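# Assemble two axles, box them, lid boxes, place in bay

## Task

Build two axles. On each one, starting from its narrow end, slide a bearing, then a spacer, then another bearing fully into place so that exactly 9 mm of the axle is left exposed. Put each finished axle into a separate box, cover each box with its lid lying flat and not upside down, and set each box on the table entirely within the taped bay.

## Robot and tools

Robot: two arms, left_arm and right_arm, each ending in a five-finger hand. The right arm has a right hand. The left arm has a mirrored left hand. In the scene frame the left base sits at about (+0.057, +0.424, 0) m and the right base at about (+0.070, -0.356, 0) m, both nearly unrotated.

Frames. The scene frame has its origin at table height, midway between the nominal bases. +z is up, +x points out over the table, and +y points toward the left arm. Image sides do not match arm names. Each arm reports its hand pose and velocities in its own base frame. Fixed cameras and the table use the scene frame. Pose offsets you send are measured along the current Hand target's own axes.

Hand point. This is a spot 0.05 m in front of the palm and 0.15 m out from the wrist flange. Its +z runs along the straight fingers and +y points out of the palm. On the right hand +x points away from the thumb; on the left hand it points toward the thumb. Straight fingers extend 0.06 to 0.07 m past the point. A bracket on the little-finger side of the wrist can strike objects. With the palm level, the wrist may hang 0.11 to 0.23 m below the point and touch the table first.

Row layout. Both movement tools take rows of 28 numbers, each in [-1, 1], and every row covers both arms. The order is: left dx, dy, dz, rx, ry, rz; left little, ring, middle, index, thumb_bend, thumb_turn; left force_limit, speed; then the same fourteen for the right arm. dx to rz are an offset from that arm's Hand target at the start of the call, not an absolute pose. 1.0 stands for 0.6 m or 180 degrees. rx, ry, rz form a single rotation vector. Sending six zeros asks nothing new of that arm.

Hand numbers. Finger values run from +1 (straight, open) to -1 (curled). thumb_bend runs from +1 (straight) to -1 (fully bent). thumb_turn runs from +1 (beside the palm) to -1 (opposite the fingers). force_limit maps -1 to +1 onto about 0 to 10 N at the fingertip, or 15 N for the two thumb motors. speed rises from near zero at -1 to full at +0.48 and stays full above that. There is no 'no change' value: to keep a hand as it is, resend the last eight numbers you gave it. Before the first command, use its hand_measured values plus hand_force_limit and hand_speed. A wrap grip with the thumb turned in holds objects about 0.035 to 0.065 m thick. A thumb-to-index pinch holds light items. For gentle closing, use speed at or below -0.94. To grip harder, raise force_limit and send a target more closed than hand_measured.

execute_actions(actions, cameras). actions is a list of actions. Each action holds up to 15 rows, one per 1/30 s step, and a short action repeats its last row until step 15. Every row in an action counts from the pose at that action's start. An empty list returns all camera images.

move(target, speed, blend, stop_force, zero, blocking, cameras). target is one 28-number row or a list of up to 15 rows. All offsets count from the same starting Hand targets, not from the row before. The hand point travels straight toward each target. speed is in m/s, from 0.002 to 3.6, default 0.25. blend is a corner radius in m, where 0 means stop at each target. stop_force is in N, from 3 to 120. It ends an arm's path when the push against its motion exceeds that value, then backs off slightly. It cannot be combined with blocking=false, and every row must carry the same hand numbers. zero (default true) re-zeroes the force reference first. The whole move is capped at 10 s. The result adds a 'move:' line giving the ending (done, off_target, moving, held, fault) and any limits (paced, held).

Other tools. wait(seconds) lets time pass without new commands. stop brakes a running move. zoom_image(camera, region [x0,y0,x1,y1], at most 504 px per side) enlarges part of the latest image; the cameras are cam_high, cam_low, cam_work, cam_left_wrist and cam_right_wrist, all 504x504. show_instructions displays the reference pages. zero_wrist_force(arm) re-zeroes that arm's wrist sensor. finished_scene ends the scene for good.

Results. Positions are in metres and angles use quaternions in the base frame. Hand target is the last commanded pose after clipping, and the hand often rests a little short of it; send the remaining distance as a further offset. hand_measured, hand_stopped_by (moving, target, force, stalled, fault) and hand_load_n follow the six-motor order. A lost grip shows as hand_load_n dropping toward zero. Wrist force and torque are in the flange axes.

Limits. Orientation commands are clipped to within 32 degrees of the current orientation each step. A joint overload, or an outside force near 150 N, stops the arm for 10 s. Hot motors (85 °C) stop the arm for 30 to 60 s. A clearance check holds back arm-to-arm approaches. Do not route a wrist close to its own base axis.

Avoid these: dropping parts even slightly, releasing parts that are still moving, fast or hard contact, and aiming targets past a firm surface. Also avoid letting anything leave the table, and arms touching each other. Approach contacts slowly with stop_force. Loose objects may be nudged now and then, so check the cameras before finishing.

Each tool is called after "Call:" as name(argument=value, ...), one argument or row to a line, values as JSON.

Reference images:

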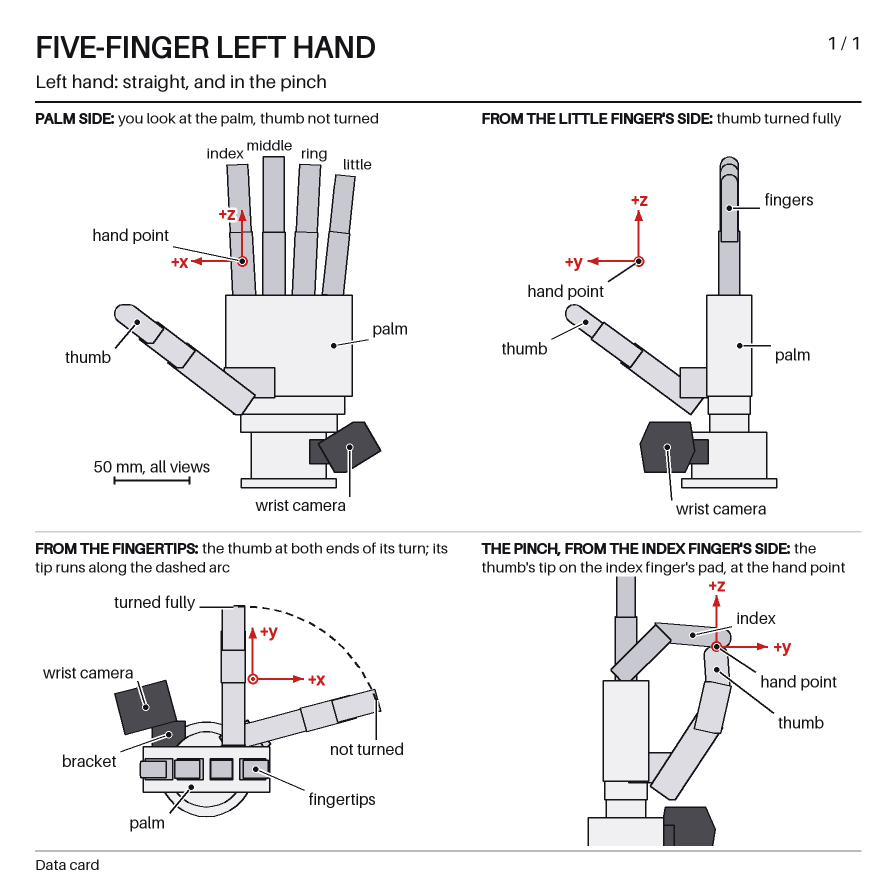

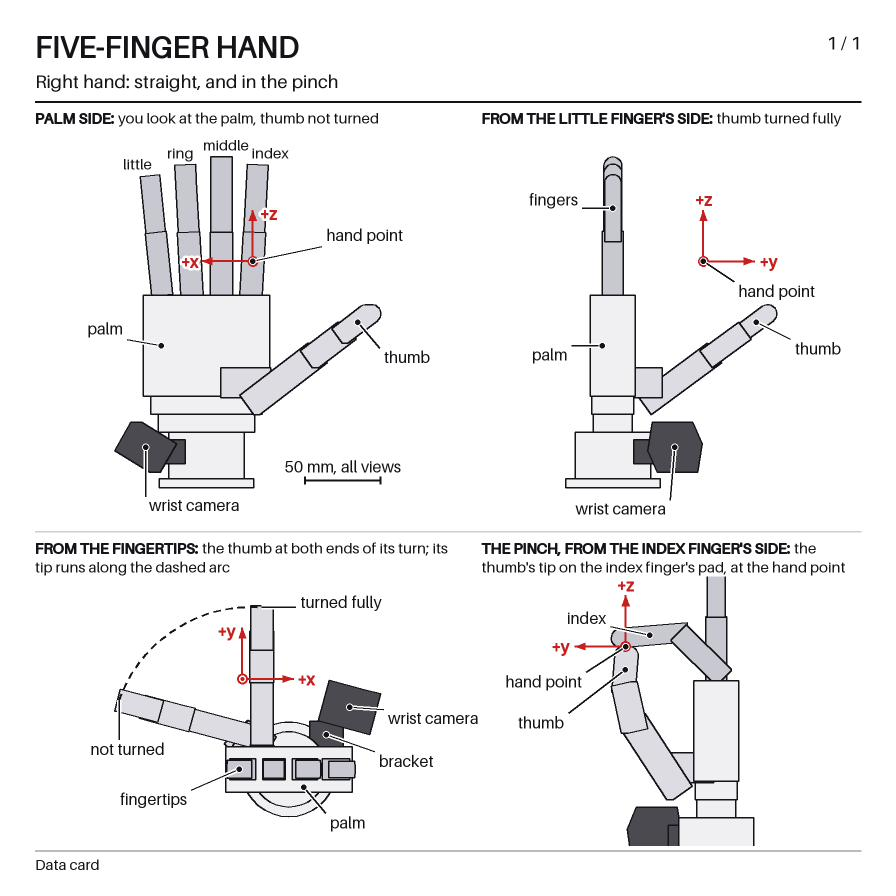

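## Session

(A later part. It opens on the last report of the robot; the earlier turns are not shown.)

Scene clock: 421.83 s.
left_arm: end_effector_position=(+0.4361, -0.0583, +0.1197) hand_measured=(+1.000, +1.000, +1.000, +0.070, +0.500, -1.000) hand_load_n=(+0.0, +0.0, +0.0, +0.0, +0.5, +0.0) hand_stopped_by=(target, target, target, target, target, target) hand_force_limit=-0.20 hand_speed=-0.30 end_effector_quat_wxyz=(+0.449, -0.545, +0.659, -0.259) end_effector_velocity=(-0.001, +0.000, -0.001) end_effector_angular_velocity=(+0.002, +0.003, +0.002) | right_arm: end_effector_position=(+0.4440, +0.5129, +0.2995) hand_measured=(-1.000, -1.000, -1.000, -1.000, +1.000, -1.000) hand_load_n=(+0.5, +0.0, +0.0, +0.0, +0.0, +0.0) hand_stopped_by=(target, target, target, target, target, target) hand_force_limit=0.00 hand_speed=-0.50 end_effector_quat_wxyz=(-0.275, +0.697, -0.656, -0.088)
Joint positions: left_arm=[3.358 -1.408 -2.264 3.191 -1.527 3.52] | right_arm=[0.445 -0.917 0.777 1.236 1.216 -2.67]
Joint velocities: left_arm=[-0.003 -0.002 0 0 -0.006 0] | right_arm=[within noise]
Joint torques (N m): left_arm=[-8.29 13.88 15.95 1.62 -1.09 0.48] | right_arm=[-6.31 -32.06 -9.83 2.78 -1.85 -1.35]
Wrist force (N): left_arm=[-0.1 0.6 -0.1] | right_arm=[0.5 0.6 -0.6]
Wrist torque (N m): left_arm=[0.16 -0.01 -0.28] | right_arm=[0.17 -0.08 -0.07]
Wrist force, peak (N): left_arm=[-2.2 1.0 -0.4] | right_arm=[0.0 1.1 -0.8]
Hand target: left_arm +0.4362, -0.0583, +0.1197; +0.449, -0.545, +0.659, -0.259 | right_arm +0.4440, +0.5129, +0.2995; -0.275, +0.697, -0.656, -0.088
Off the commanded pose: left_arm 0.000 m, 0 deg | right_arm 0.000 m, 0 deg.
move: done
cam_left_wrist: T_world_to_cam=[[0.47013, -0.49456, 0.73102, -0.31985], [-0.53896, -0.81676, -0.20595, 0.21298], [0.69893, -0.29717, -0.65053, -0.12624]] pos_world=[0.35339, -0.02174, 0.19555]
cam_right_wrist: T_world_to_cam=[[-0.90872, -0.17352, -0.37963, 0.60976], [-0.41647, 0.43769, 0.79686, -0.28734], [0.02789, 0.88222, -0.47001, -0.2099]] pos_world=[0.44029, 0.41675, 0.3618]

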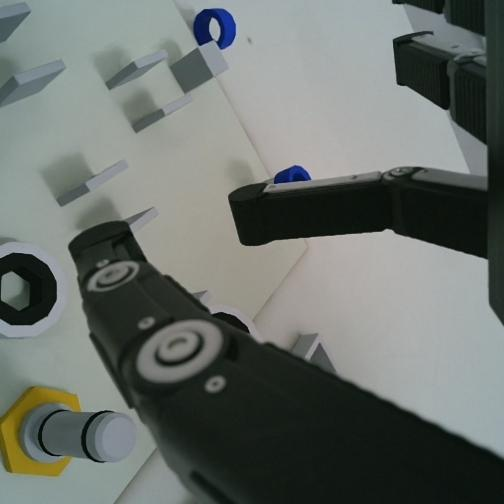

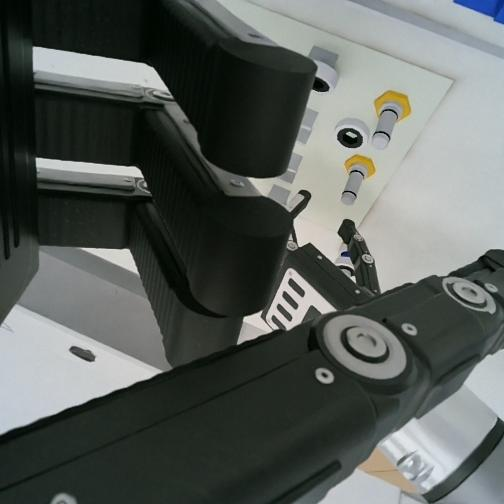

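Call:
move(
  target=[0.0342,0.0808,0.0471,0,0,0,1,1,1,0.07,0.5,-1,-0.2,-0.3,0,0,0,0,0,0,-1,-1,-1,-1,1,-1,0,-0.5],
  cameras=["cam_left_wrist","cam_right_wrist"],
  speed=0.1,
)

Call:
zoom_image(
  camera="cam_left_wrist",
  region=[0, 130, 200, 330],
)

Call:
zoom_image(
  camera="cam_right_wrist",
  region=[310, 80, 410, 180],
)

Scene clock: 423.23 s.
left_arm: end_effector_position=(+0.4372, -0.0606, +0.0599) hand_measured=(+1.000, +1.000, +1.000, +0.070, +0.500, -1.000) hand_load_n=(+0.0, -0.5, +0.0, +0.0, +0.0, +0.0) hand_stopped_by=(target, target, target, target, target, target) hand_force_limit=-0.20 hand_speed=-0.30 end_effector_quat_wxyz=(+0.449, -0.545, +0.659, -0.259) | right_arm: end_effector_position=(+0.4440, +0.5129, +0.2995) hand_measured=(-1.000, -1.000, -1.000, -1.000, +1.000, -1.000) hand_load_n=(+0.0, +0.0, +0.0, +0.0, +0.0, +0.0) hand_stopped_by=(target, target, target, target, target, target) hand_force_limit=0.00 hand_speed=-0.50 end_effector_quat_wxyz=(-0.275, +0.697, -0.656, -0.088)
Joint positions: left_arm=[3.347 -1.526 -2.352 3.397 -1.537 3.515] | right_arm=[0.445 -0.917 0.777 1.236 1.216 -2.67]
Joint torques (N m): left_arm=[2.39 26.41 20.71 -0.5 0.6 -0.81] | right_arm=[-5.93 -31.45 -10.99 2.36 -2 -1.41]
Wrist force (N): left_arm=[-0.1 0.4 -0.1] | right_arm=[0.1 0.6 -0.6]
Wrist torque (N m): left_arm=[0.15 -0.01 -0.08] | right_arm=[0.18 -0.04 -0.08]
Wrist force, peak (N): left_arm=[0.4 1.7 0.7] | right_arm=[-0.3 0.8 -0.8]
Hand target: left_arm +0.4373, -0.0605, +0.0600; +0.449, -0.545, +0.659, -0.259 | right_arm +0.4440, +0.5129, +0.2995; -0.275, +0.697, -0.656, -0.088
Off the commanded pose: left_arm 0.000 m, 0 deg | right_arm 0.000 m, 0 deg.
move: done
cam_left_wrist: T_world_to_cam=[[0.47018, -0.49448, 0.73104, -0.27783], [-0.53892, -0.81681, -0.20588, 0.19945], [0.69893, -0.29717, -0.65053, -0.1665]] pos_world=[0.35449, -0.02394, 0.13585]
cam_right_wrist: T_world_to_cam=[[-0.90872, -0.17352, -0.37963, 0.60976], [-0.41647, 0.43769, 0.79686, -0.28734], [0.02789, 0.88222, -0.47001, -0.2099]] pos_world=[0.44029, 0.41675, 0.3618]

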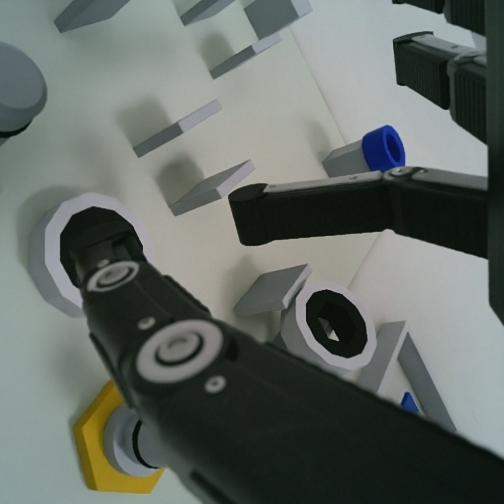

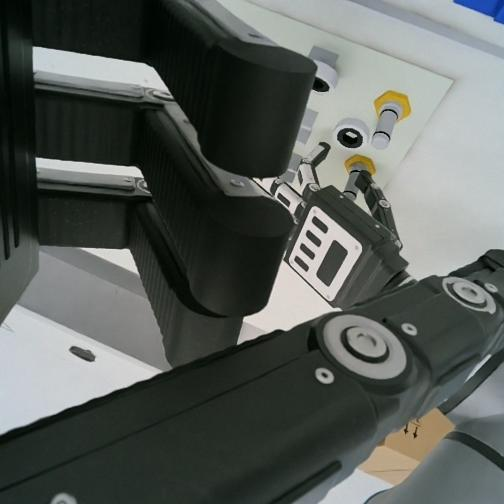

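Scaled by 2.520 from the camera's image (finer frame: 720x720).

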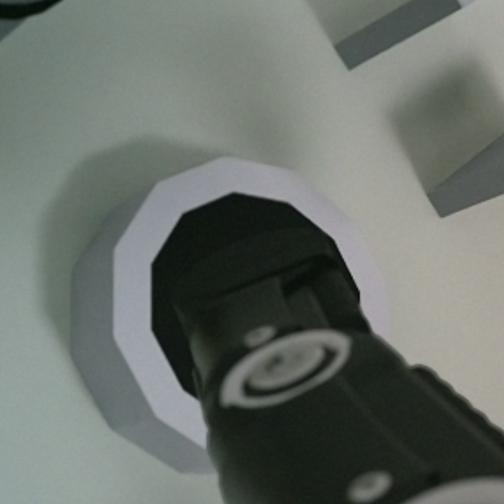

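Scaled by 5.040 from the camera's image (finer frame: 720x720).

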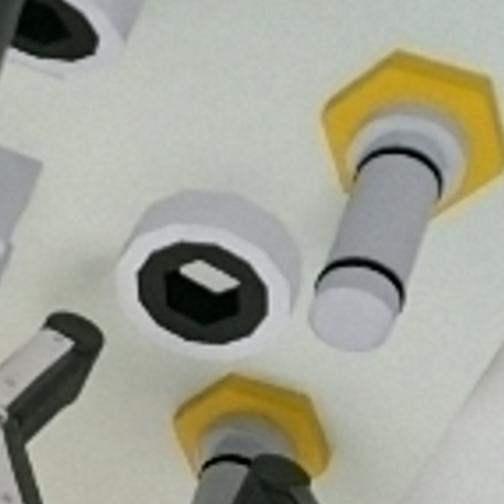

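Call:
move(
  target=[0.0129,0.03467,0.01921,0,0,0,1,1,1,0.07,0.5,-1,-0.2,-0.3,0,0,0,0,0,0,-1,-1,-1,-1,1,-1,0,-0.5],
  cameras=["cam_left_wrist","cam_right_wrist"],
  speed=0.1,
)

Call:
zoom_image(
  camera="cam_left_wrist",
  region=[60, 130, 260, 330],
)

Call:
zoom_image(
  camera="cam_right_wrist",
  region=[310, 80, 410, 180],
)

Scene clock: 424.70 s.
left_arm: end_effector_position=(+0.4372, -0.0605, +0.0349) hand_measured=(+1.000, +1.000, +1.000, +0.070, +0.500, -1.000) hand_load_n=(+0.0, +0.0, +0.0, +0.0, +0.0, +0.5) hand_stopped_by=(target, target, target, target, target, target) hand_force_limit=-0.20 hand_speed=-0.30 end_effector_quat_wxyz=(+0.449, -0.545, +0.659, -0.259) | right_arm: end_effector_position=(+0.4440, +0.5129, +0.2995) hand_measured=(-1.000, -1.000, -1.000, -1.000, +1.000, -1.000) hand_load_n=(+0.0, +0.0, +0.0, +0.0, +0.0, +0.0) hand_stopped_by=(target, target, target, target, target, target) hand_force_limit=0.00 hand_speed=-0.50 end_effector_quat_wxyz=(-0.275, +0.697, -0.656, -0.088)
Joint positions: left_arm=[3.347 -1.585 -2.384 3.488 -1.537 3.515] | right_arm=[0.445 -0.917 0.777 1.236 1.216 -2.67]
Joint torques (N m): left_arm=[-7.17 25.3 19.55 -0.22 -1.19 -1.78] | right_arm=[-7.04 -31.59 -10.46 2.39 -2.01 -1.5]
Wrist force (N): left_arm=[-0.1 0.6 0.1] | right_arm=[-0.2 0.5 -0.5]
Wrist torque (N m): left_arm=[0.17 -0.01 -0.09] | right_arm=[0.16 0.01 -0.10]
Wrist force, peak (N): left_arm=[0.3 1.4 0.6] | right_arm=[-0.2 1.1 -0.5]
Hand target: left_arm +0.4373, -0.0605, +0.0350; +0.449, -0.545, +0.659, -0.259 | right_arm +0.4440, +0.5129, +0.2995; -0.275, +0.697, -0.656, -0.088
Off the commanded pose: left_arm 0.000 m, 0 deg | right_arm 0.000 m, 0 deg.
move: done
cam_left_wrist: T_world_to_cam=[[0.47021, -0.49449, 0.73101, -0.25956], [-0.53886, -0.81684, -0.20593, 0.19429], [0.69895, -0.29708, -0.65055, -0.18277]] pos_world=[0.35449, -0.02394, 0.11085]
cam_right_wrist: T_world_to_cam=[[-0.90872, -0.17352, -0.37963, 0.60976], [-0.41647, 0.43769, 0.79686, -0.28734], [0.02789, 0.88222, -0.47001, -0.2099]] pos_world=[0.44029, 0.41675, 0.3618]

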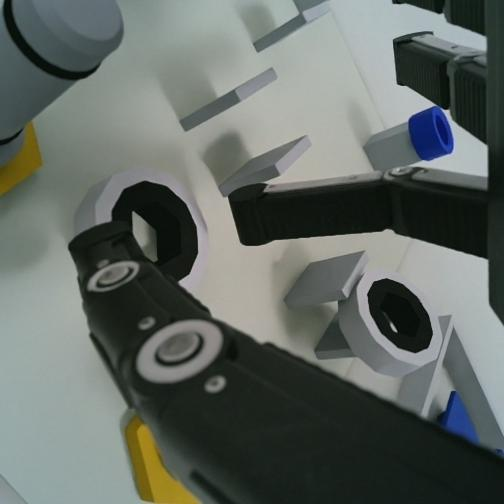

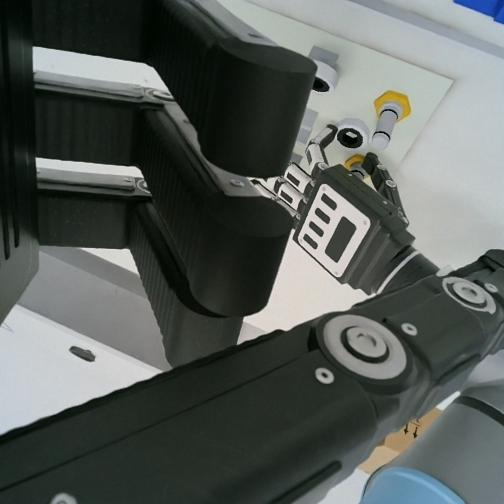

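Scaled by 2.520 from the camera's image (finer frame: 720x720).

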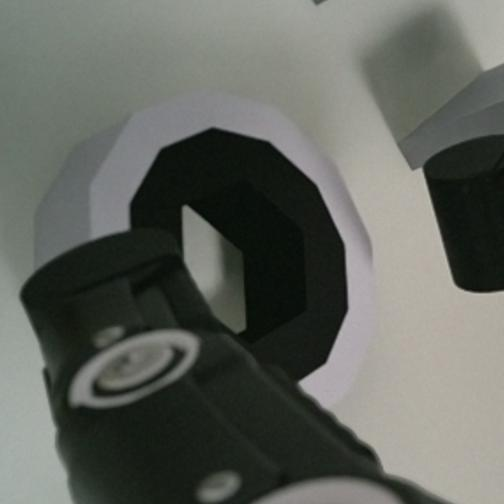

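Scaled by 5.040 from the camera's image (finer frame: 720x720).

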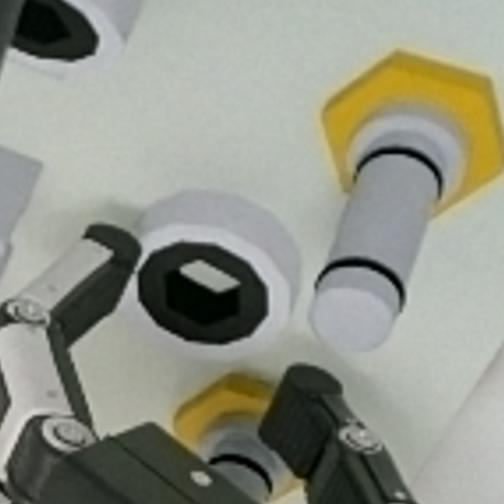

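Call:
move(
  target=[0.0066,0.0243,0.0161,0,0,0,1,1,1,0.07,0.5,-1,-0.2,-0.3,0,0,0,0,0,0,-1,-1,-1,-1,1,-1,0,-0.5],
  cameras=["cam_left_wrist"],
  speed=0.03,
  stop_force=5,
)

Call:
zoom_image(
  camera="cam_left_wrist",
  region=[100, 100, 300, 300],
)

Scene clock: 426.63 s.
left_arm: end_effector_position=(+0.4386, -0.0589, +0.0172) hand_measured=(+1.000, +1.000, +1.000, +0.070, +0.500, -1.000) hand_load_n=(+0.0, +0.0, +0.0, +0.0, +0.0, +0.0) hand_stopped_by=(target, target, target, target, target, target) hand_force_limit=-0.20 hand_speed=-0.30 end_effector_quat_wxyz=(+0.449, -0.545, +0.659, -0.259) | right_arm: end_effector_position=(+0.4440, +0.5129, +0.2995) hand_measured=(-1.000, -1.000, -1.000, -1.000, +1.000, -1.000) hand_load_n=(+0.0, +0.0, +0.0, +0.0, +0.0, +0.0) hand_stopped_by=(target, target, target, target, target, target) hand_force_limit=0.00 hand_speed=-0.50 end_effector_quat_wxyz=(-0.275, +0.697, -0.656, -0.088)
Joint positions: left_arm=[3.353 -1.634 -2.402 3.555 -1.532 3.518] | right_arm=[0.445 -0.917 0.777 1.236 1.216 -2.67]
Joint torques (N m): left_arm=[-5.59 31.74 19.77 -2.66 -1.14 -0.51] | right_arm=[-5.66 -32.24 -10.18 2.35 -1.94 -1.5]
Wrist force (N): left_arm=[0.0 -0.7 -0.4] | right_arm=[-0.1 0.8 -0.1]
Wrist torque (N m): left_arm=[0.10 -0.04 -0.27] | right_arm=[0.17 0.00 -0.10]
Wrist force, peak (N): left_arm=[-0.7 -3.5 -1.6] | right_arm=[0.3 1.1 -0.6]
Hand target: left_arm +0.4386, -0.0589, +0.0172; +0.449, -0.545, +0.659, -0.259 | right_arm +0.4440, +0.5129, +0.2995; -0.275, +0.697, -0.656, -0.088
Off the commanded pose: left_arm 0.000 m, 0 deg | right_arm 0.000 m, 0 deg.
move: done
cam_left_wrist: T_world_to_cam=[[0.47005, -0.49458, 0.73106, -0.24637], [-0.53888, -0.81679, -0.20609, 0.19271], [0.69904, -0.29708, -0.65045, -0.19489]] pos_world=[0.35589, -0.02234, 0.09305]

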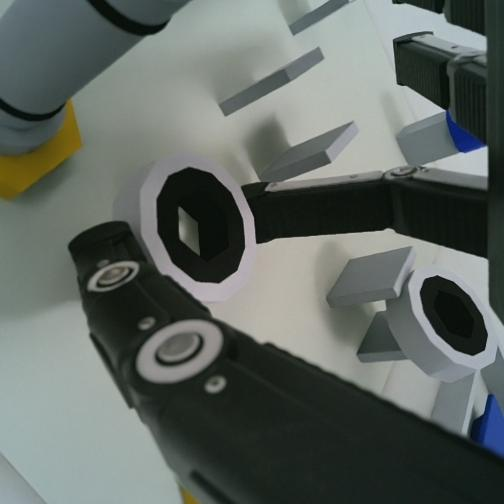

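Scaled by 2.520 from the camera's image (finer frame: 720x720).

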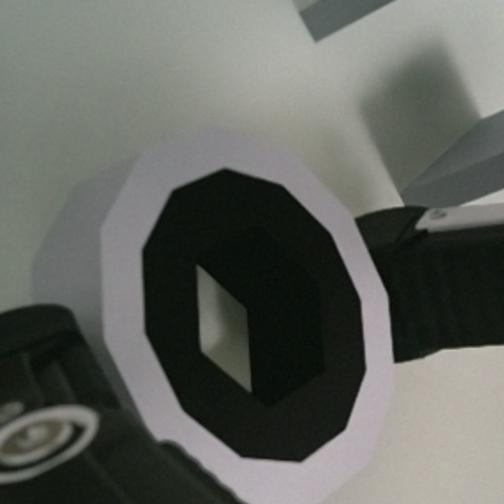

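Call:
move(
  target=[0,0,0,0,0,0,1,1,1,0.07,0.15,-1,-0.2,-0.88,0,0,0,0,0,0,-1,-1,-1,-1,1,-1,0,-0.5],
)

Call:
move(
  target=[-0.0077,-0.0208,-0.01153,0,0,0,1,1,1,0.07,0.15,-1,-0.2,-0.88,0,0,0,0,0,0,-1,-1,-1,-1,1,-1,0,-0.5],
  cameras=["cam_left_wrist"],
  speed=0.02,
)

Scene clock: 427.53 s.
left_arm: end_effector_position=(+0.4386, -0.0589, +0.0172) hand_measured=(+1.000, +1.000, +1.000, +0.070, +0.418, -1.000) hand_load_n=(+0.0, -0.5, +0.0, +5.5, +6.5, +0.0) hand_stopped_by=(target, target, target, target, force, target) hand_force_limit=-0.20 hand_speed=-0.88 end_effector_quat_wxyz=(+0.449, -0.545, +0.659, -0.259) | right_arm: end_effector_position=(+0.4440, +0.5129, +0.2995) hand_measured=(-1.000, -1.000, -1.000, -1.000, +1.000, -1.000) hand_load_n=(+0.0, +0.0, +0.0, +0.0, +0.0, +0.0) hand_stopped_by=(target, target, target, target, target, target) hand_force_limit=0.00 hand_speed=-0.50 end_effector_quat_wxyz=(-0.275, +0.697, -0.656, -0.088)
Joint positions: left_arm=[3.353 -1.634 -2.402 3.555 -1.532 3.518] | right_arm=[0.445 -0.917 0.777 1.236 1.216 -2.67]
Joint torques (N m): left_arm=[-5.82 30.88 19.48 -2.24 -1.23 -1.61] | right_arm=[-6.14 -32.81 -10.85 2.28 -2.3 -1.55]
Wrist force (N): left_arm=[-0.8 -0.5 -1.2] | right_arm=[0.0 0.6 -0.6]
Wrist torque (N m): left_arm=[0.16 0.02 -0.30] | right_arm=[0.19 -0.01 -0.09]
Wrist force, peak (N): left_arm=[-1.0 -1.1 -1.6] | right_arm=[0.0 1.0 -0.4]
Hand target: left_arm +0.4386, -0.0589, +0.0172; +0.449, -0.545, +0.659, -0.259 | right_arm +0.4440, +0.5129, +0.2995; -0.275, +0.697, -0.656, -0.088
Off the commanded pose: left_arm 0.000 m, 0 deg | right_arm 0.000 m, 0 deg.
move: done

Scene clock: 428.57 s.
left_arm: end_effector_position=(+0.4387, -0.0589, +0.0323) hand_measured=(+1.000, +1.000, +1.000, +0.070, +0.418, -1.000) hand_load_n=(-0.5, +0.0, +0.0, +6.0, +6.0, +0.0) hand_stopped_by=(target, target, target, target, force, target) hand_force_limit=-0.20 hand_speed=-0.88 end_effector_quat_wxyz=(+0.449, -0.545, +0.659, -0.259) | right_arm: end_effector_position=(+0.4440, +0.5129, +0.2995) hand_measured=(-1.000, -1.000, -1.000, -1.000, +1.000, -1.000) hand_load_n=(+0.5, +0.0, +0.0, +0.0, +0.0, +0.0) hand_stopped_by=(target, target, target, target, target, target) hand_force_limit=0.00 hand_speed=-0.50 end_effector_quat_wxyz=(-0.275, +0.697, -0.656, -0.088)
Joint positions: left_arm=[3.353 -1.594 -2.385 3.499 -1.532 3.518] | right_arm=[0.445 -0.917 0.777 1.236 1.216 -2.67]
Joint torques (N m): left_arm=[-5.77 3.24 9.2 2.96 -1.03 -1.59] | right_arm=[-7.01 -31.37 -10.2 2.22 -1.9 -1.74]
Wrist force (N): left_arm=[0.1 1.2 0.4] | right_arm=[0.4 0.7 -0.4]
Wrist torque (N m): left_arm=[0.19 -0.02 -0.29] | right_arm=[0.19 -0.07 -0.07]
Wrist force, peak (N): left_arm=[-0.7 -1.1 -1.4] | right_arm=[0.0 0.6 -0.9]
Hand target: left_arm +0.4386, -0.0589, +0.0322; +0.449, -0.545, +0.659, -0.259 | right_arm +0.4440, +0.5129, +0.2995; -0.275, +0.697, -0.656, -0.088
Off the commanded pose: left_arm 0.000 m, 0 deg | right_arm 0.000 m, 0 deg.
move: done
cam_left_wrist: T_world_to_cam=[[0.46987, -0.49453, 0.73121, -0.25743], [-0.53879, -0.81682, -0.20621, 0.19582], [0.69924, -0.29707, -0.65024, -0.1851]] pos_world=[0.35589, -0.02234, 0.10825]

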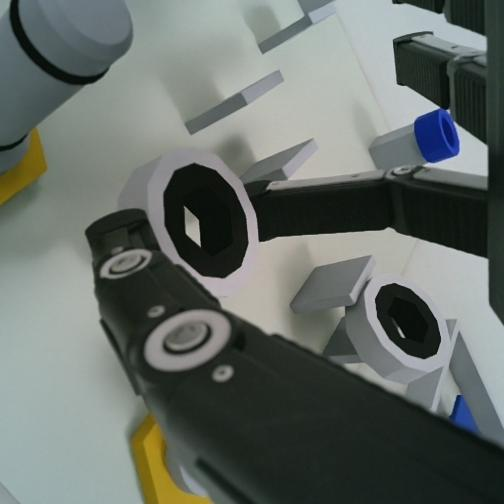

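Call:
move(
  target=[
    [-0.0309,-0.0832,-0.0461,0,0,0,1,1,1,0.07,0.15,-1,-0.2,-0.88,0,0,0,0,0,0,-1,-1,-1,-1,1,-1,0,-0.5],
    [-0.0957,-0.0433,-0.0747,0,0,0,1,1,1,0.07,0.15,-1,-0.2,-0.88,0,0,0,0,0,0,-1,-1,-1,-1,1,-1,0,-0.5],
  ],
  cameras=["cam_left_wrist","cam_right_wrist"],
  speed=0.08,
  blend=[0.02,0],
)

Call:
zoom_image(
  camera="cam_left_wrist",
  region=[100, 130, 300, 330],
)

Call:
zoom_image(
  camera="cam_right_wrist",
  region=[310, 150, 390, 230],
)

Scene clock: 430.60 s.
left_arm: end_effector_position=(+0.4122, -0.0180, +0.0923) hand_measured=(+1.000, +1.000, +1.000, +0.070, +0.418, -1.000) hand_load_n=(+0.0, +0.0, +0.0, +6.5, +5.5, +0.0) hand_stopped_by=(target, target, target, target, force, target) hand_force_limit=-0.20 hand_speed=-0.88 end_effector_quat_wxyz=(+0.449, -0.545, +0.659, -0.259) | right_arm: end_effector_position=(+0.4440, +0.5129, +0.2995) hand_measured=(-1.000, -1.000, -1.000, -1.000, +1.000, -1.000) hand_load_n=(+0.0, +0.0, +0.0, +0.0, +0.0, -0.5) hand_stopped_by=(target, target, target, target, target, target) hand_force_limit=0.00 hand_speed=-0.50 end_effector_quat_wxyz=(-0.275, +0.697, -0.656, -0.088)
Joint positions: left_arm=[3.584 -1.352 -2.392 3.247 -1.328 3.627] | right_arm=[0.445 -0.917 0.777 1.236 1.216 -2.67]
Joint torques (N m): left_arm=[4.64 -4.78 24.12 2.72 0.4 -1.44] | right_arm=[-7.13 -32.93 -9.43 2.34 -2.01 -1.34]
Wrist force (N): left_arm=[-0.1 1.1 0.3] | right_arm=[-0.1 0.9 -0.6]
Wrist torque (N m): left_arm=[0.17 0.02 -0.10] | right_arm=[0.22 0.01 -0.09]
Wrist force, peak (N): left_arm=[0.4 1.6 0.8] | right_arm=[0.1 0.8 -1.0]
Hand target: left_arm +0.4122, -0.0180, +0.0922; +0.449, -0.545, +0.659, -0.259 | right_arm +0.4440, +0.5129, +0.2995; -0.275, +0.697, -0.656, -0.088
Off the commanded pose: left_arm 0.000 m, 0 deg | right_arm 0.000 m, 0 deg.
move: done
cam_left_wrist: T_world_to_cam=[[0.47005, -0.49458, 0.73106, -0.26858], [-0.53888, -0.81679, -0.20609, 0.22731], [0.69904, -0.29708, -0.65045, -0.11537]] pos_world=[0.32939, 0.01856, 0.16815]
cam_right_wrist: T_world_to_cam=[[-0.90872, -0.17352, -0.37963, 0.60976], [-0.41647, 0.43769, 0.79686, -0.28734], [0.02789, 0.88222, -0.47001, -0.2099]] pos_world=[0.44029, 0.41675, 0.3618]

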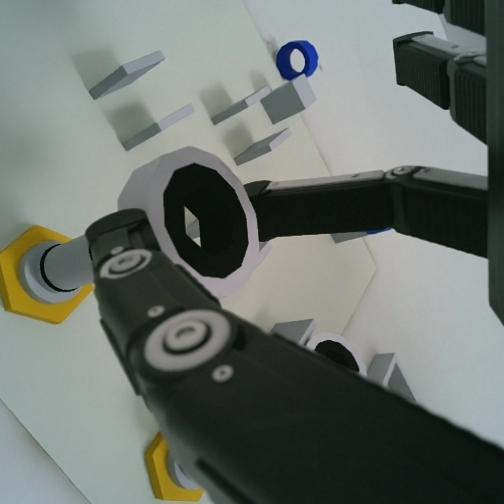

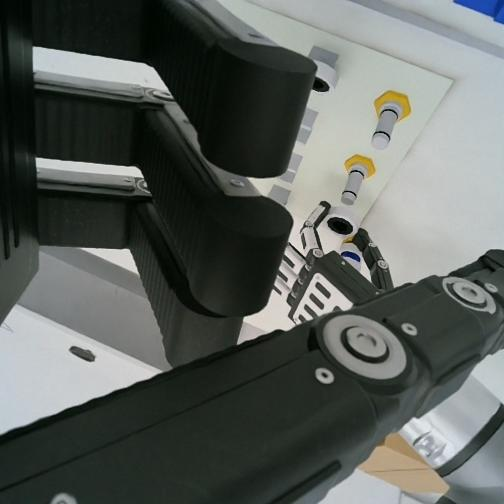

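Scaled by 2.520 from the camera's image (finer frame: 720x720).

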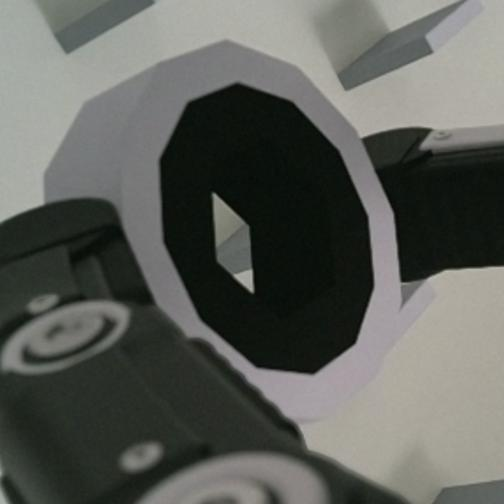

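Scaled by 6.300 from the camera's image (finer frame: 720x720).

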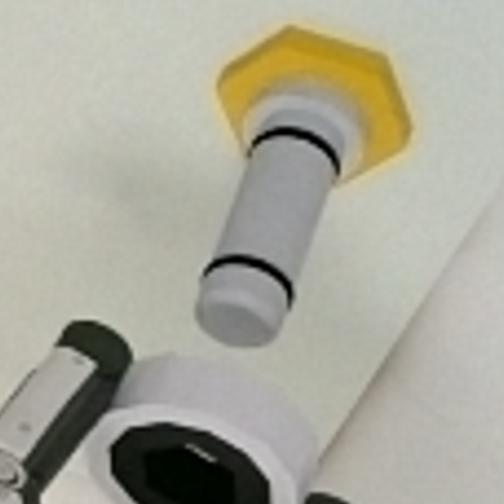

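Call:
zoom_image(
  camera="cam_right_wrist",
  region=[315, 180, 375, 240],
)

Scaled by 8.400 from the camera's image (finer frame: 720x720).

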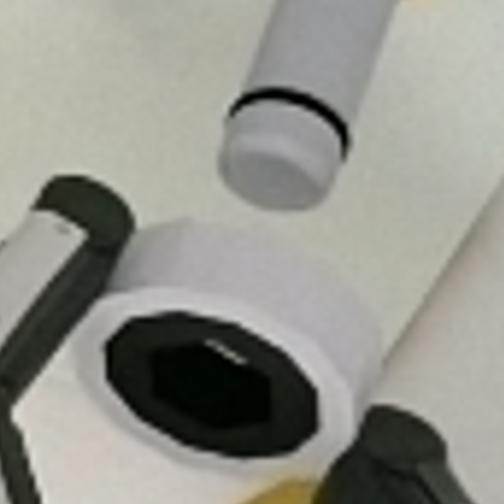

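Call:
move(
  target=[0.0476,-0.0151,-0.0046,0,0,0,1,1,1,0.07,0.15,-1,-0.2,-0.88,0,0,0,0,0,0,-1,-1,-1,-1,1,-1,0,-0.5],
  cameras=["cam_left_wrist","cam_right_wrist"],
  speed=0.1,
)

Call:
zoom_image(
  camera="cam_left_wrist",
  region=[30, 70, 190, 230],
)

Call:
zoom_image(
  camera="cam_right_wrist",
  region=[325, 175, 370, 220],
)

Scene clock: 432.07 s.
left_arm: end_effector_position=(+0.4142, -0.0480, +0.0922) hand_measured=(+1.000, +1.000, +1.000, +0.070, +0.418, -1.000) hand_load_n=(+0.0, +0.0, +0.0, +6.5, +5.5, +0.0) hand_stopped_by=(target, target, target, target, force, target) hand_force_limit=-0.20 hand_speed=-0.88 end_effector_quat_wxyz=(+0.449, -0.545, +0.659, -0.259) | right_arm: end_effector_position=(+0.4440, +0.5129, +0.2995) hand_measured=(-1.000, -1.000, -1.000, -1.000, +1.000, -1.000) hand_load_n=(+0.0, +0.0, +0.0, +0.5, +0.0, +0.0) hand_stopped_by=(target, target, target, target, target, target) hand_force_limit=0.00 hand_speed=-0.50 end_effector_quat_wxyz=(-0.275, +0.697, -0.656, -0.088)
Joint positions: left_arm=[3.432 -1.379 -2.37 3.266 -1.462 3.555] | right_arm=[0.445 -0.917 0.777 1.236 1.216 -2.67]
Joint torques (N m): left_arm=[-5.94 24.98 9.7 -2.44 -0.6 1.27] | right_arm=[-6.98 -31.63 -10.52 1.83 -2.08 -1.55]
Wrist force (N): left_arm=[0.1 1.0 0.5] | right_arm=[0.0 0.8 -0.3]
Wrist torque (N m): left_arm=[0.15 -0.01 -0.27] | right_arm=[0.19 -0.03 -0.08]
Wrist force, peak (N): left_arm=[-1.1 1.4 0.7] | right_arm=[-0.4 0.7 -1.0]
Hand target: left_arm +0.4141, -0.0480, +0.0922; +0.449, -0.545, +0.659, -0.259 | right_arm +0.4440, +0.5129, +0.2995; -0.275, +0.697, -0.656, -0.088
Off the commanded pose: left_arm 0.000 m, 0 deg | right_arm 0.000 m, 0 deg.
move: done
cam_left_wrist: T_world_to_cam=[[0.47006, -0.4945, 0.73111, -0.2843], [-0.5389, -0.8168, -0.20598, 0.20386], [0.69902, -0.29717, -0.65043, -0.12574]] pos_world=[0.33139, -0.01144, 0.16805]
cam_right_wrist: T_world_to_cam=[[-0.90872, -0.17352, -0.37963, 0.60976], [-0.41647, 0.43769, 0.79686, -0.28734], [0.02789, 0.88222, -0.47001, -0.2099]] pos_world=[0.44029, 0.41675, 0.3618]

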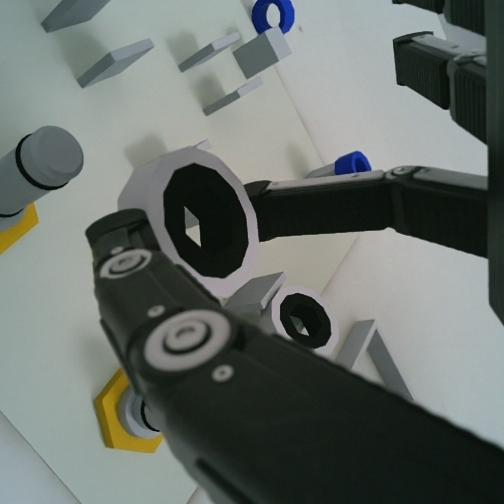

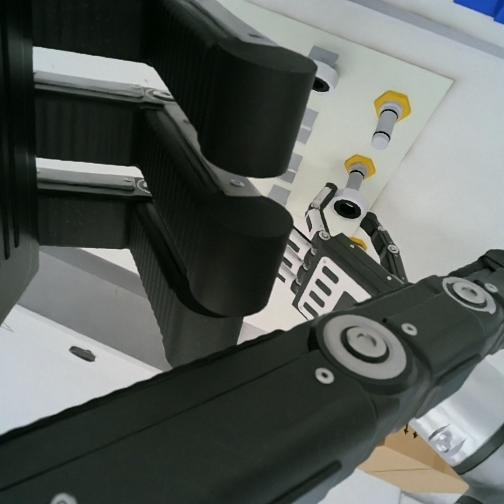

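Scaled by 3.150 from the camera's image (finer frame: 720x720).

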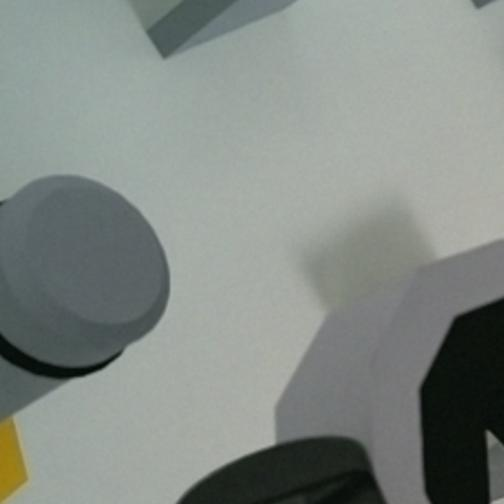

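Scaled by 11.200 from the camera's image (finer frame: 720x720).

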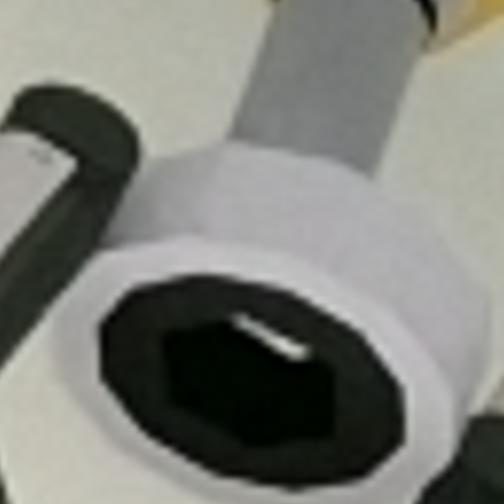

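Call:
move(
  target=[-0.0388,0.0386,0.0214,0,0,0,1,1,1,0.07,0.15,-1,-0.2,-0.88,0,0,0,0,0,0,-1,-1,-1,-1,1,-1,0,-0.5],
  cameras=["cam_right_wrist"],
  speed=0.08,
)

Call:
zoom_image(
  camera="cam_right_wrist",
  region=[320, 170, 370, 220],
)

Scene clock: 433.77 s.
left_arm: end_effector_position=(+0.4141, -0.0177, +0.0741) hand_measured=(+1.000, +1.000, +1.000, +0.070, +0.418, -1.000) hand_load_n=(+0.0, +0.0, +0.0, +6.5, +5.5, +0.0) hand_stopped_by=(target, target, target, target, force, target) hand_force_limit=-0.20 hand_speed=-0.88 end_effector_quat_wxyz=(+0.449, -0.545, +0.659, -0.259) | right_arm: end_effector_position=(+0.4440, +0.5129, +0.2995) hand_measured=(-1.000, -1.000, -1.000, -1.000, +1.000, -1.000) hand_load_n=(+0.0, +0.0, +0.0, +0.0, +0.0, +0.0) hand_stopped_by=(target, target, target, target, target, target) hand_force_limit=0.00 hand_speed=-0.50 end_effector_quat_wxyz=(-0.275, +0.697, -0.656, -0.088)
Joint positions: left_arm=[3.581 -1.396 -2.417 3.317 -1.33 3.626] | right_arm=[0.445 -0.917 0.777 1.236 1.216 -2.67]
Joint torques (N m): left_arm=[3.69 24.51 23.68 -2.56 0.23 -1.67] | right_arm=[-6.23 -32.81 -10.79 1.99 -1.83 -1.42]
Wrist force (N): left_arm=[0.0 1.2 0.6] | right_arm=[0.2 0.8 -0.3]
Wrist torque (N m): left_arm=[0.17 0.03 -0.10] | right_arm=[0.19 -0.04 -0.07]
Wrist force, peak (N): left_arm=[-0.4 1.7 0.7] | right_arm=[0.0 1.1 -0.7]
Hand target: left_arm +0.4142, -0.0177, +0.0742; +0.449, -0.545, +0.659, -0.259 | right_arm +0.4440, +0.5129, +0.2995; -0.275, +0.697, -0.656, -0.088
Off the commanded pose: left_arm 0.000 m, 0 deg | right_arm 0.000 m, 0 deg.
move: done
cam_right_wrist: T_world_to_cam=[[-0.90872, -0.17352, -0.37963, 0.60976], [-0.41647, 0.43769, 0.79686, -0.28734], [0.02789, 0.88222, -0.47001, -0.2099]] pos_world=[0.44029, 0.41675, 0.3618]

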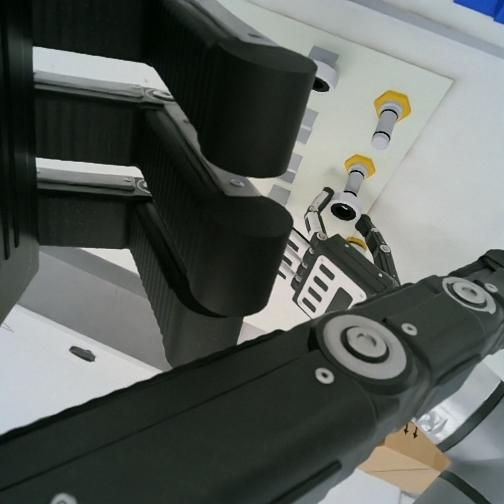

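Scaled by 10.080 from the camera's image (finer frame: 720x720).

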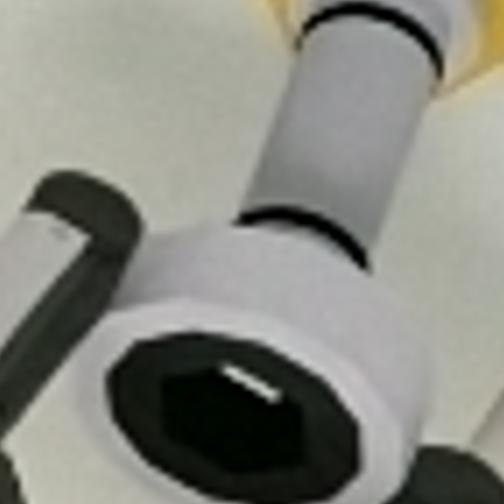

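Call:
move(
  target=[0.0098,0.0263,0.0146,0,0,0,1,1,1,0.07,0.15,-1,-0.2,-0.88,0,0,0,0,0,0,-1,-1,-1,-1,1,-1,0,-0.5],
  cameras=["cam_left_wrist","cam_right_wrist"],
  speed=0.012,
  stop_force=6,
)

Call:
zoom_image(
  camera="cam_right_wrist",
  region=[310, 140, 390, 220],
)

Scene clock: 436.77 s.
left_arm: end_effector_position=(+0.4142, -0.0177, +0.0552) hand_measured=(+1.000, +1.000, +1.000, +0.070, +0.418, -1.000) hand_load_n=(+0.0, +0.0, +0.0, +6.0, +5.0, -0.5) hand_stopped_by=(target, target, target, target, force, target) hand_force_limit=-0.20 hand_speed=-0.88 end_effector_quat_wxyz=(+0.449, -0.545, +0.659, -0.259) | right_arm: end_effector_position=(+0.4440, +0.5129, +0.2995) hand_measured=(-1.000, -1.000, -1.000, -1.000, +1.000, -1.000) hand_load_n=(+0.0, +0.0, +0.0, +0.0, +0.0, +0.0) hand_stopped_by=(target, target, target, target, target, target) hand_force_limit=0.00 hand_speed=-0.50 end_effector_quat_wxyz=(-0.275, +0.697, -0.656, -0.088)
Joint positions: left_arm=[3.581 -1.44 -2.446 3.39 -1.33 3.626] | right_arm=[0.445 -0.917 0.777 1.236 1.216 -2.67]
Joint torques (N m): left_arm=[-6.25 25.19 22.14 -2.63 -1.15 1.35] | right_arm=[-5.77 -31.76 -10.27 1.89 -1.91 -1.31]
Wrist force (N): left_arm=[-0.6 -0.2 0.1] | right_arm=[0.0 0.3 -0.8]
Wrist torque (N m): left_arm=[0.08 0.06 -0.09] | right_arm=[0.15 -0.01 -0.10]
Wrist force, peak (N): left_arm=[-1.0 -2.0 -0.7] | right_arm=[0.0 1.0 -0.8]
Hand target: left_arm +0.4142, -0.0177, +0.0552; +0.449, -0.545, +0.659, -0.259 | right_arm +0.4440, +0.5129, +0.2995; -0.275, +0.697, -0.656, -0.088
Off the commanded pose: left_arm 0.000 m, 0 deg | right_arm 0.000 m, 0 deg.
move: done
cam_left_wrist: T_world_to_cam=[[0.47009, -0.49452, 0.73107, -0.24234], [-0.53884, -0.81682, -0.20603, 0.22099], [0.69904, -0.29708, -0.65045, -0.14075]] pos_world=[0.33139, 0.01886, 0.13115]
cam_right_wrist: T_world_to_cam=[[-0.90872, -0.17352, -0.37963, 0.60976], [-0.41647, 0.43769, 0.79686, -0.28734], [0.02789, 0.88222, -0.47001, -0.2099]] pos_world=[0.44029, 0.41675, 0.3618]

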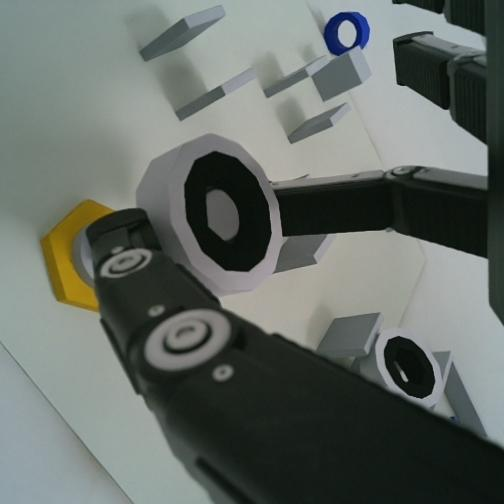

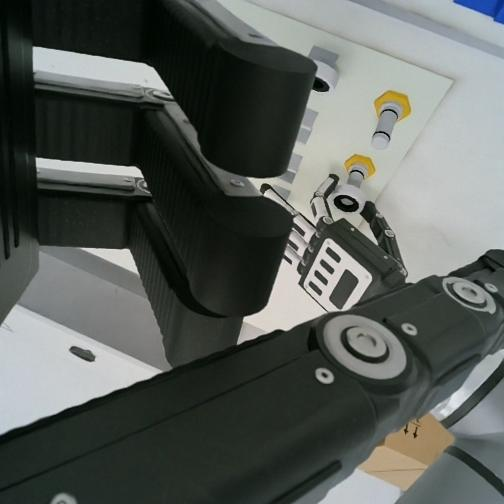

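Scaled by 6.300 from the camera's image (finer frame: 720x720).

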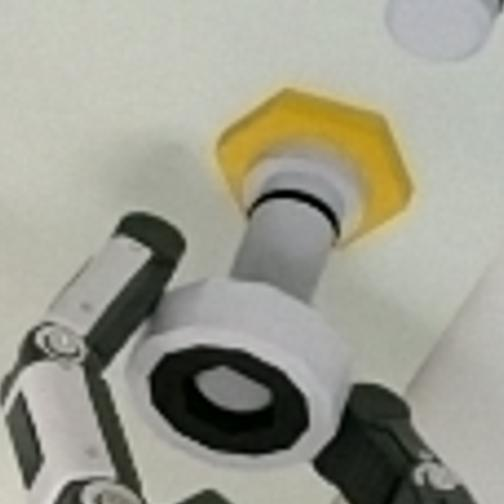

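Call:
move(
  target=[0,0,0,0,0,0,1,1,1,0.07,0.55,-1,-0.2,-0.7,0,0,0,0,0,0,-1,-1,-1,-1,1,-1,0,-0.5],
)

Call:
move(
  target=[-0.0206,-0.0555,-0.0307,0,0,0,1,1,1,0.15,0.6,-1,-0.2,-0.7,0,0,0,0,0,0,-1,-1,-1,-1,1,-1,0,-0.5],
  cameras=["cam_left_wrist","cam_right_wrist"],
  speed=0.05,
)

Call:
zoom_image(
  camera="cam_right_wrist",
  region=[310, 140, 390, 220],
)

Call:
zoom_image(
  camera="cam_left_wrist",
  region=[30, 160, 190, 320],
)

Scene clock: 437.97 s.
left_arm: end_effector_position=(+0.4142, -0.0177, +0.0552) hand_measured=(+1.000, +1.000, +1.000, +0.070, +0.550, -1.000) hand_load_n=(+0.0, +0.0, +0.0, +0.0, +0.0, +0.5) hand_stopped_by=(target, target, target, target, target, target) hand_force_limit=-0.20 hand_speed=-0.70 end_effector_quat_wxyz=(+0.449, -0.545, +0.659, -0.259) | right_arm: end_effector_position=(+0.4440, +0.5129, +0.2995) hand_measured=(-1.000, -1.000, -1.000, -1.000, +1.000, -1.000) hand_load_n=(+0.0, +0.0, +0.0, +0.0, -0.5, +0.0) hand_stopped_by=(target, target, target, target, target, target) hand_force_limit=0.00 hand_speed=-0.50 end_effector_quat_wxyz=(-0.275, +0.697, -0.656, -0.088)
Joint positions: left_arm=[3.581 -1.44 -2.446 3.39 -1.33 3.626] | right_arm=[0.445 -0.917 0.777 1.236 1.216 -2.67]
Joint torques (N m): left_arm=[-6.5 24.62 21.05 -2.41 -1.03 1.19] | right_arm=[-6.14 -32.54 -10.99 1.75 -1.98 -1.36]
Wrist force (N): left_arm=[-0.3 0.4 0.5] | right_arm=[0.3 0.6 -0.2]
Wrist torque (N m): left_arm=[0.10 0.06 -0.10] | right_arm=[0.16 -0.06 -0.08]
Wrist force, peak (N): left_arm=[-0.4 0.7 0.4] | right_arm=[0.0 0.7 -0.7]
Hand target: left_arm +0.4142, -0.0177, +0.0552; +0.449, -0.545, +0.659, -0.259 | right_arm +0.4440, +0.5129, +0.2995; -0.275, +0.697, -0.656, -0.088
Off the commanded pose: left_arm 0.000 m, 0 deg | right_arm 0.000 m, 0 deg.
move: done

Scene clock: 439.10 s.
left_arm: end_effector_position=(+0.4143, -0.0177, +0.0954) hand_measured=(+1.000, +1.000, +1.000, +0.150, +0.600, -1.000) hand_load_n=(+0.0, +0.0, +0.0, +0.0, +0.0, +0.0) hand_stopped_by=(target, target, target, target, target, target) hand_force_limit=-0.20 hand_speed=-0.70 end_effector_quat_wxyz=(+0.449, -0.545, +0.659, -0.259) | right_arm: end_effector_position=(+0.4440, +0.5129, +0.2995) hand_measured=(-1.000, -1.000, -1.000, -1.000, +1.000, -1.000) hand_load_n=(+0.0, +0.0, +0.0, +0.0, +0.0, +0.0) hand_stopped_by=(target, target, target, target, target, target) hand_force_limit=0.00 hand_speed=-0.50 end_effector_quat_wxyz=(-0.275, +0.697, -0.656, -0.088)
Joint positions: left_arm=[3.581 -1.352 -2.382 3.239 -1.331 3.626] | right_arm=[0.445 -0.917 0.777 1.236 1.216 -2.67]
Joint torques (N m): left_arm=[4.09 -4.77 9.62 2.48 1.43 0.36] | right_arm=[-5.31 -32.41 -11.23 2 -2.16 -1.41]
Wrist force (N): left_arm=[-0.1 0.6 0.3] | right_arm=[0.0 0.6 -0.6]
Wrist torque (N m): left_arm=[0.14 0.01 -0.08] | right_arm=[0.19 -0.02 -0.09]
Wrist force, peak (N): left_arm=[-0.2 1.1 0.7] | right_arm=[-0.4 0.9 -0.6]
Hand target: left_arm +0.4143, -0.0177, +0.0953; +0.449, -0.545, +0.659, -0.259 | right_arm +0.4440, +0.5129, +0.2995; -0.275, +0.697, -0.656, -0.088
Off the commanded pose: left_arm 0.000 m, 0 deg | right_arm 0.000 m, 0 deg.
move: done
cam_left_wrist: T_world_to_cam=[[0.4699, -0.49454, 0.73118, -0.27166], [-0.53873, -0.81684, -0.20626, 0.22931], [0.69926, -0.29698, -0.65026, -0.11484]] pos_world=[0.33149, 0.01886, 0.17125]
cam_right_wrist: T_world_to_cam=[[-0.90872, -0.17352, -0.37963, 0.60976], [-0.41647, 0.43769, 0.79686, -0.28734], [0.02789, 0.88222, -0.47001, -0.2099]] pos_world=[0.44029, 0.41675, 0.3618]

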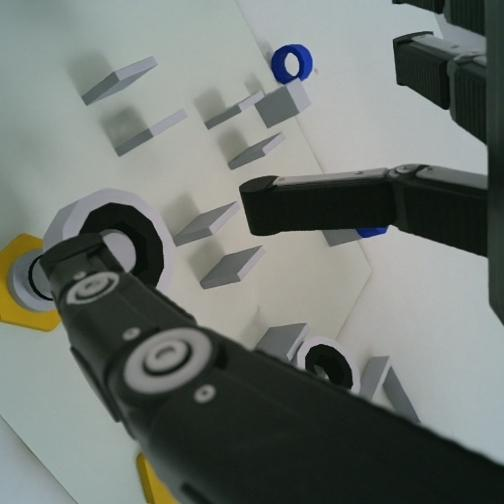

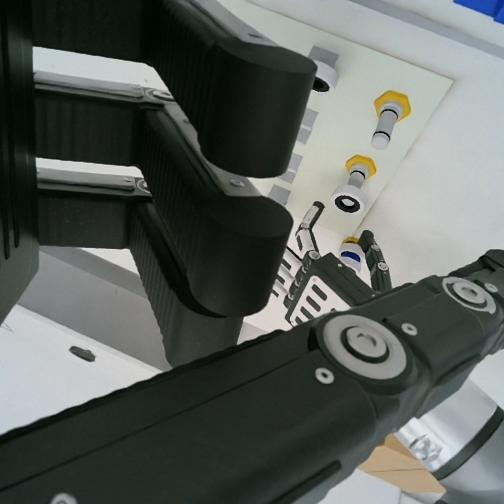

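Scaled by 6.300 from the camera's image (finer frame: 720x720).

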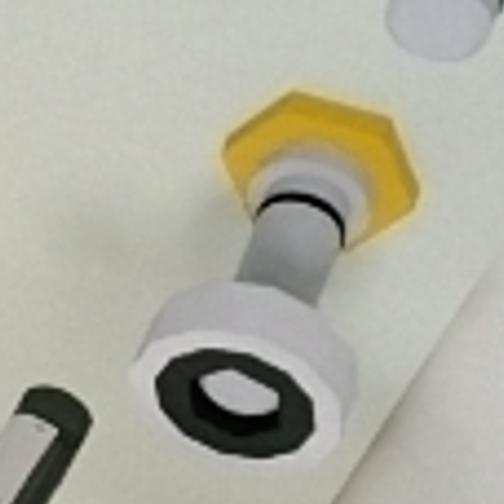

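Scaled by 3.150 from the camera's image (finer frame: 720x720).

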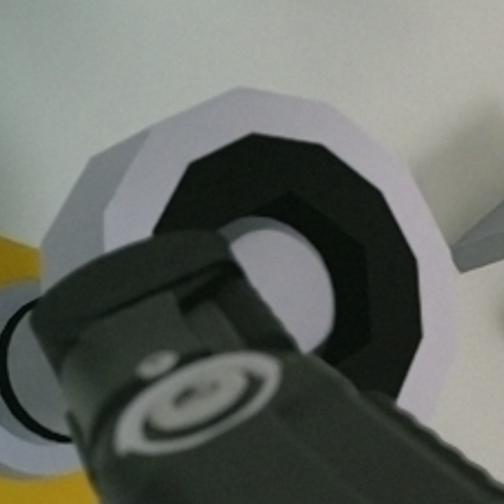

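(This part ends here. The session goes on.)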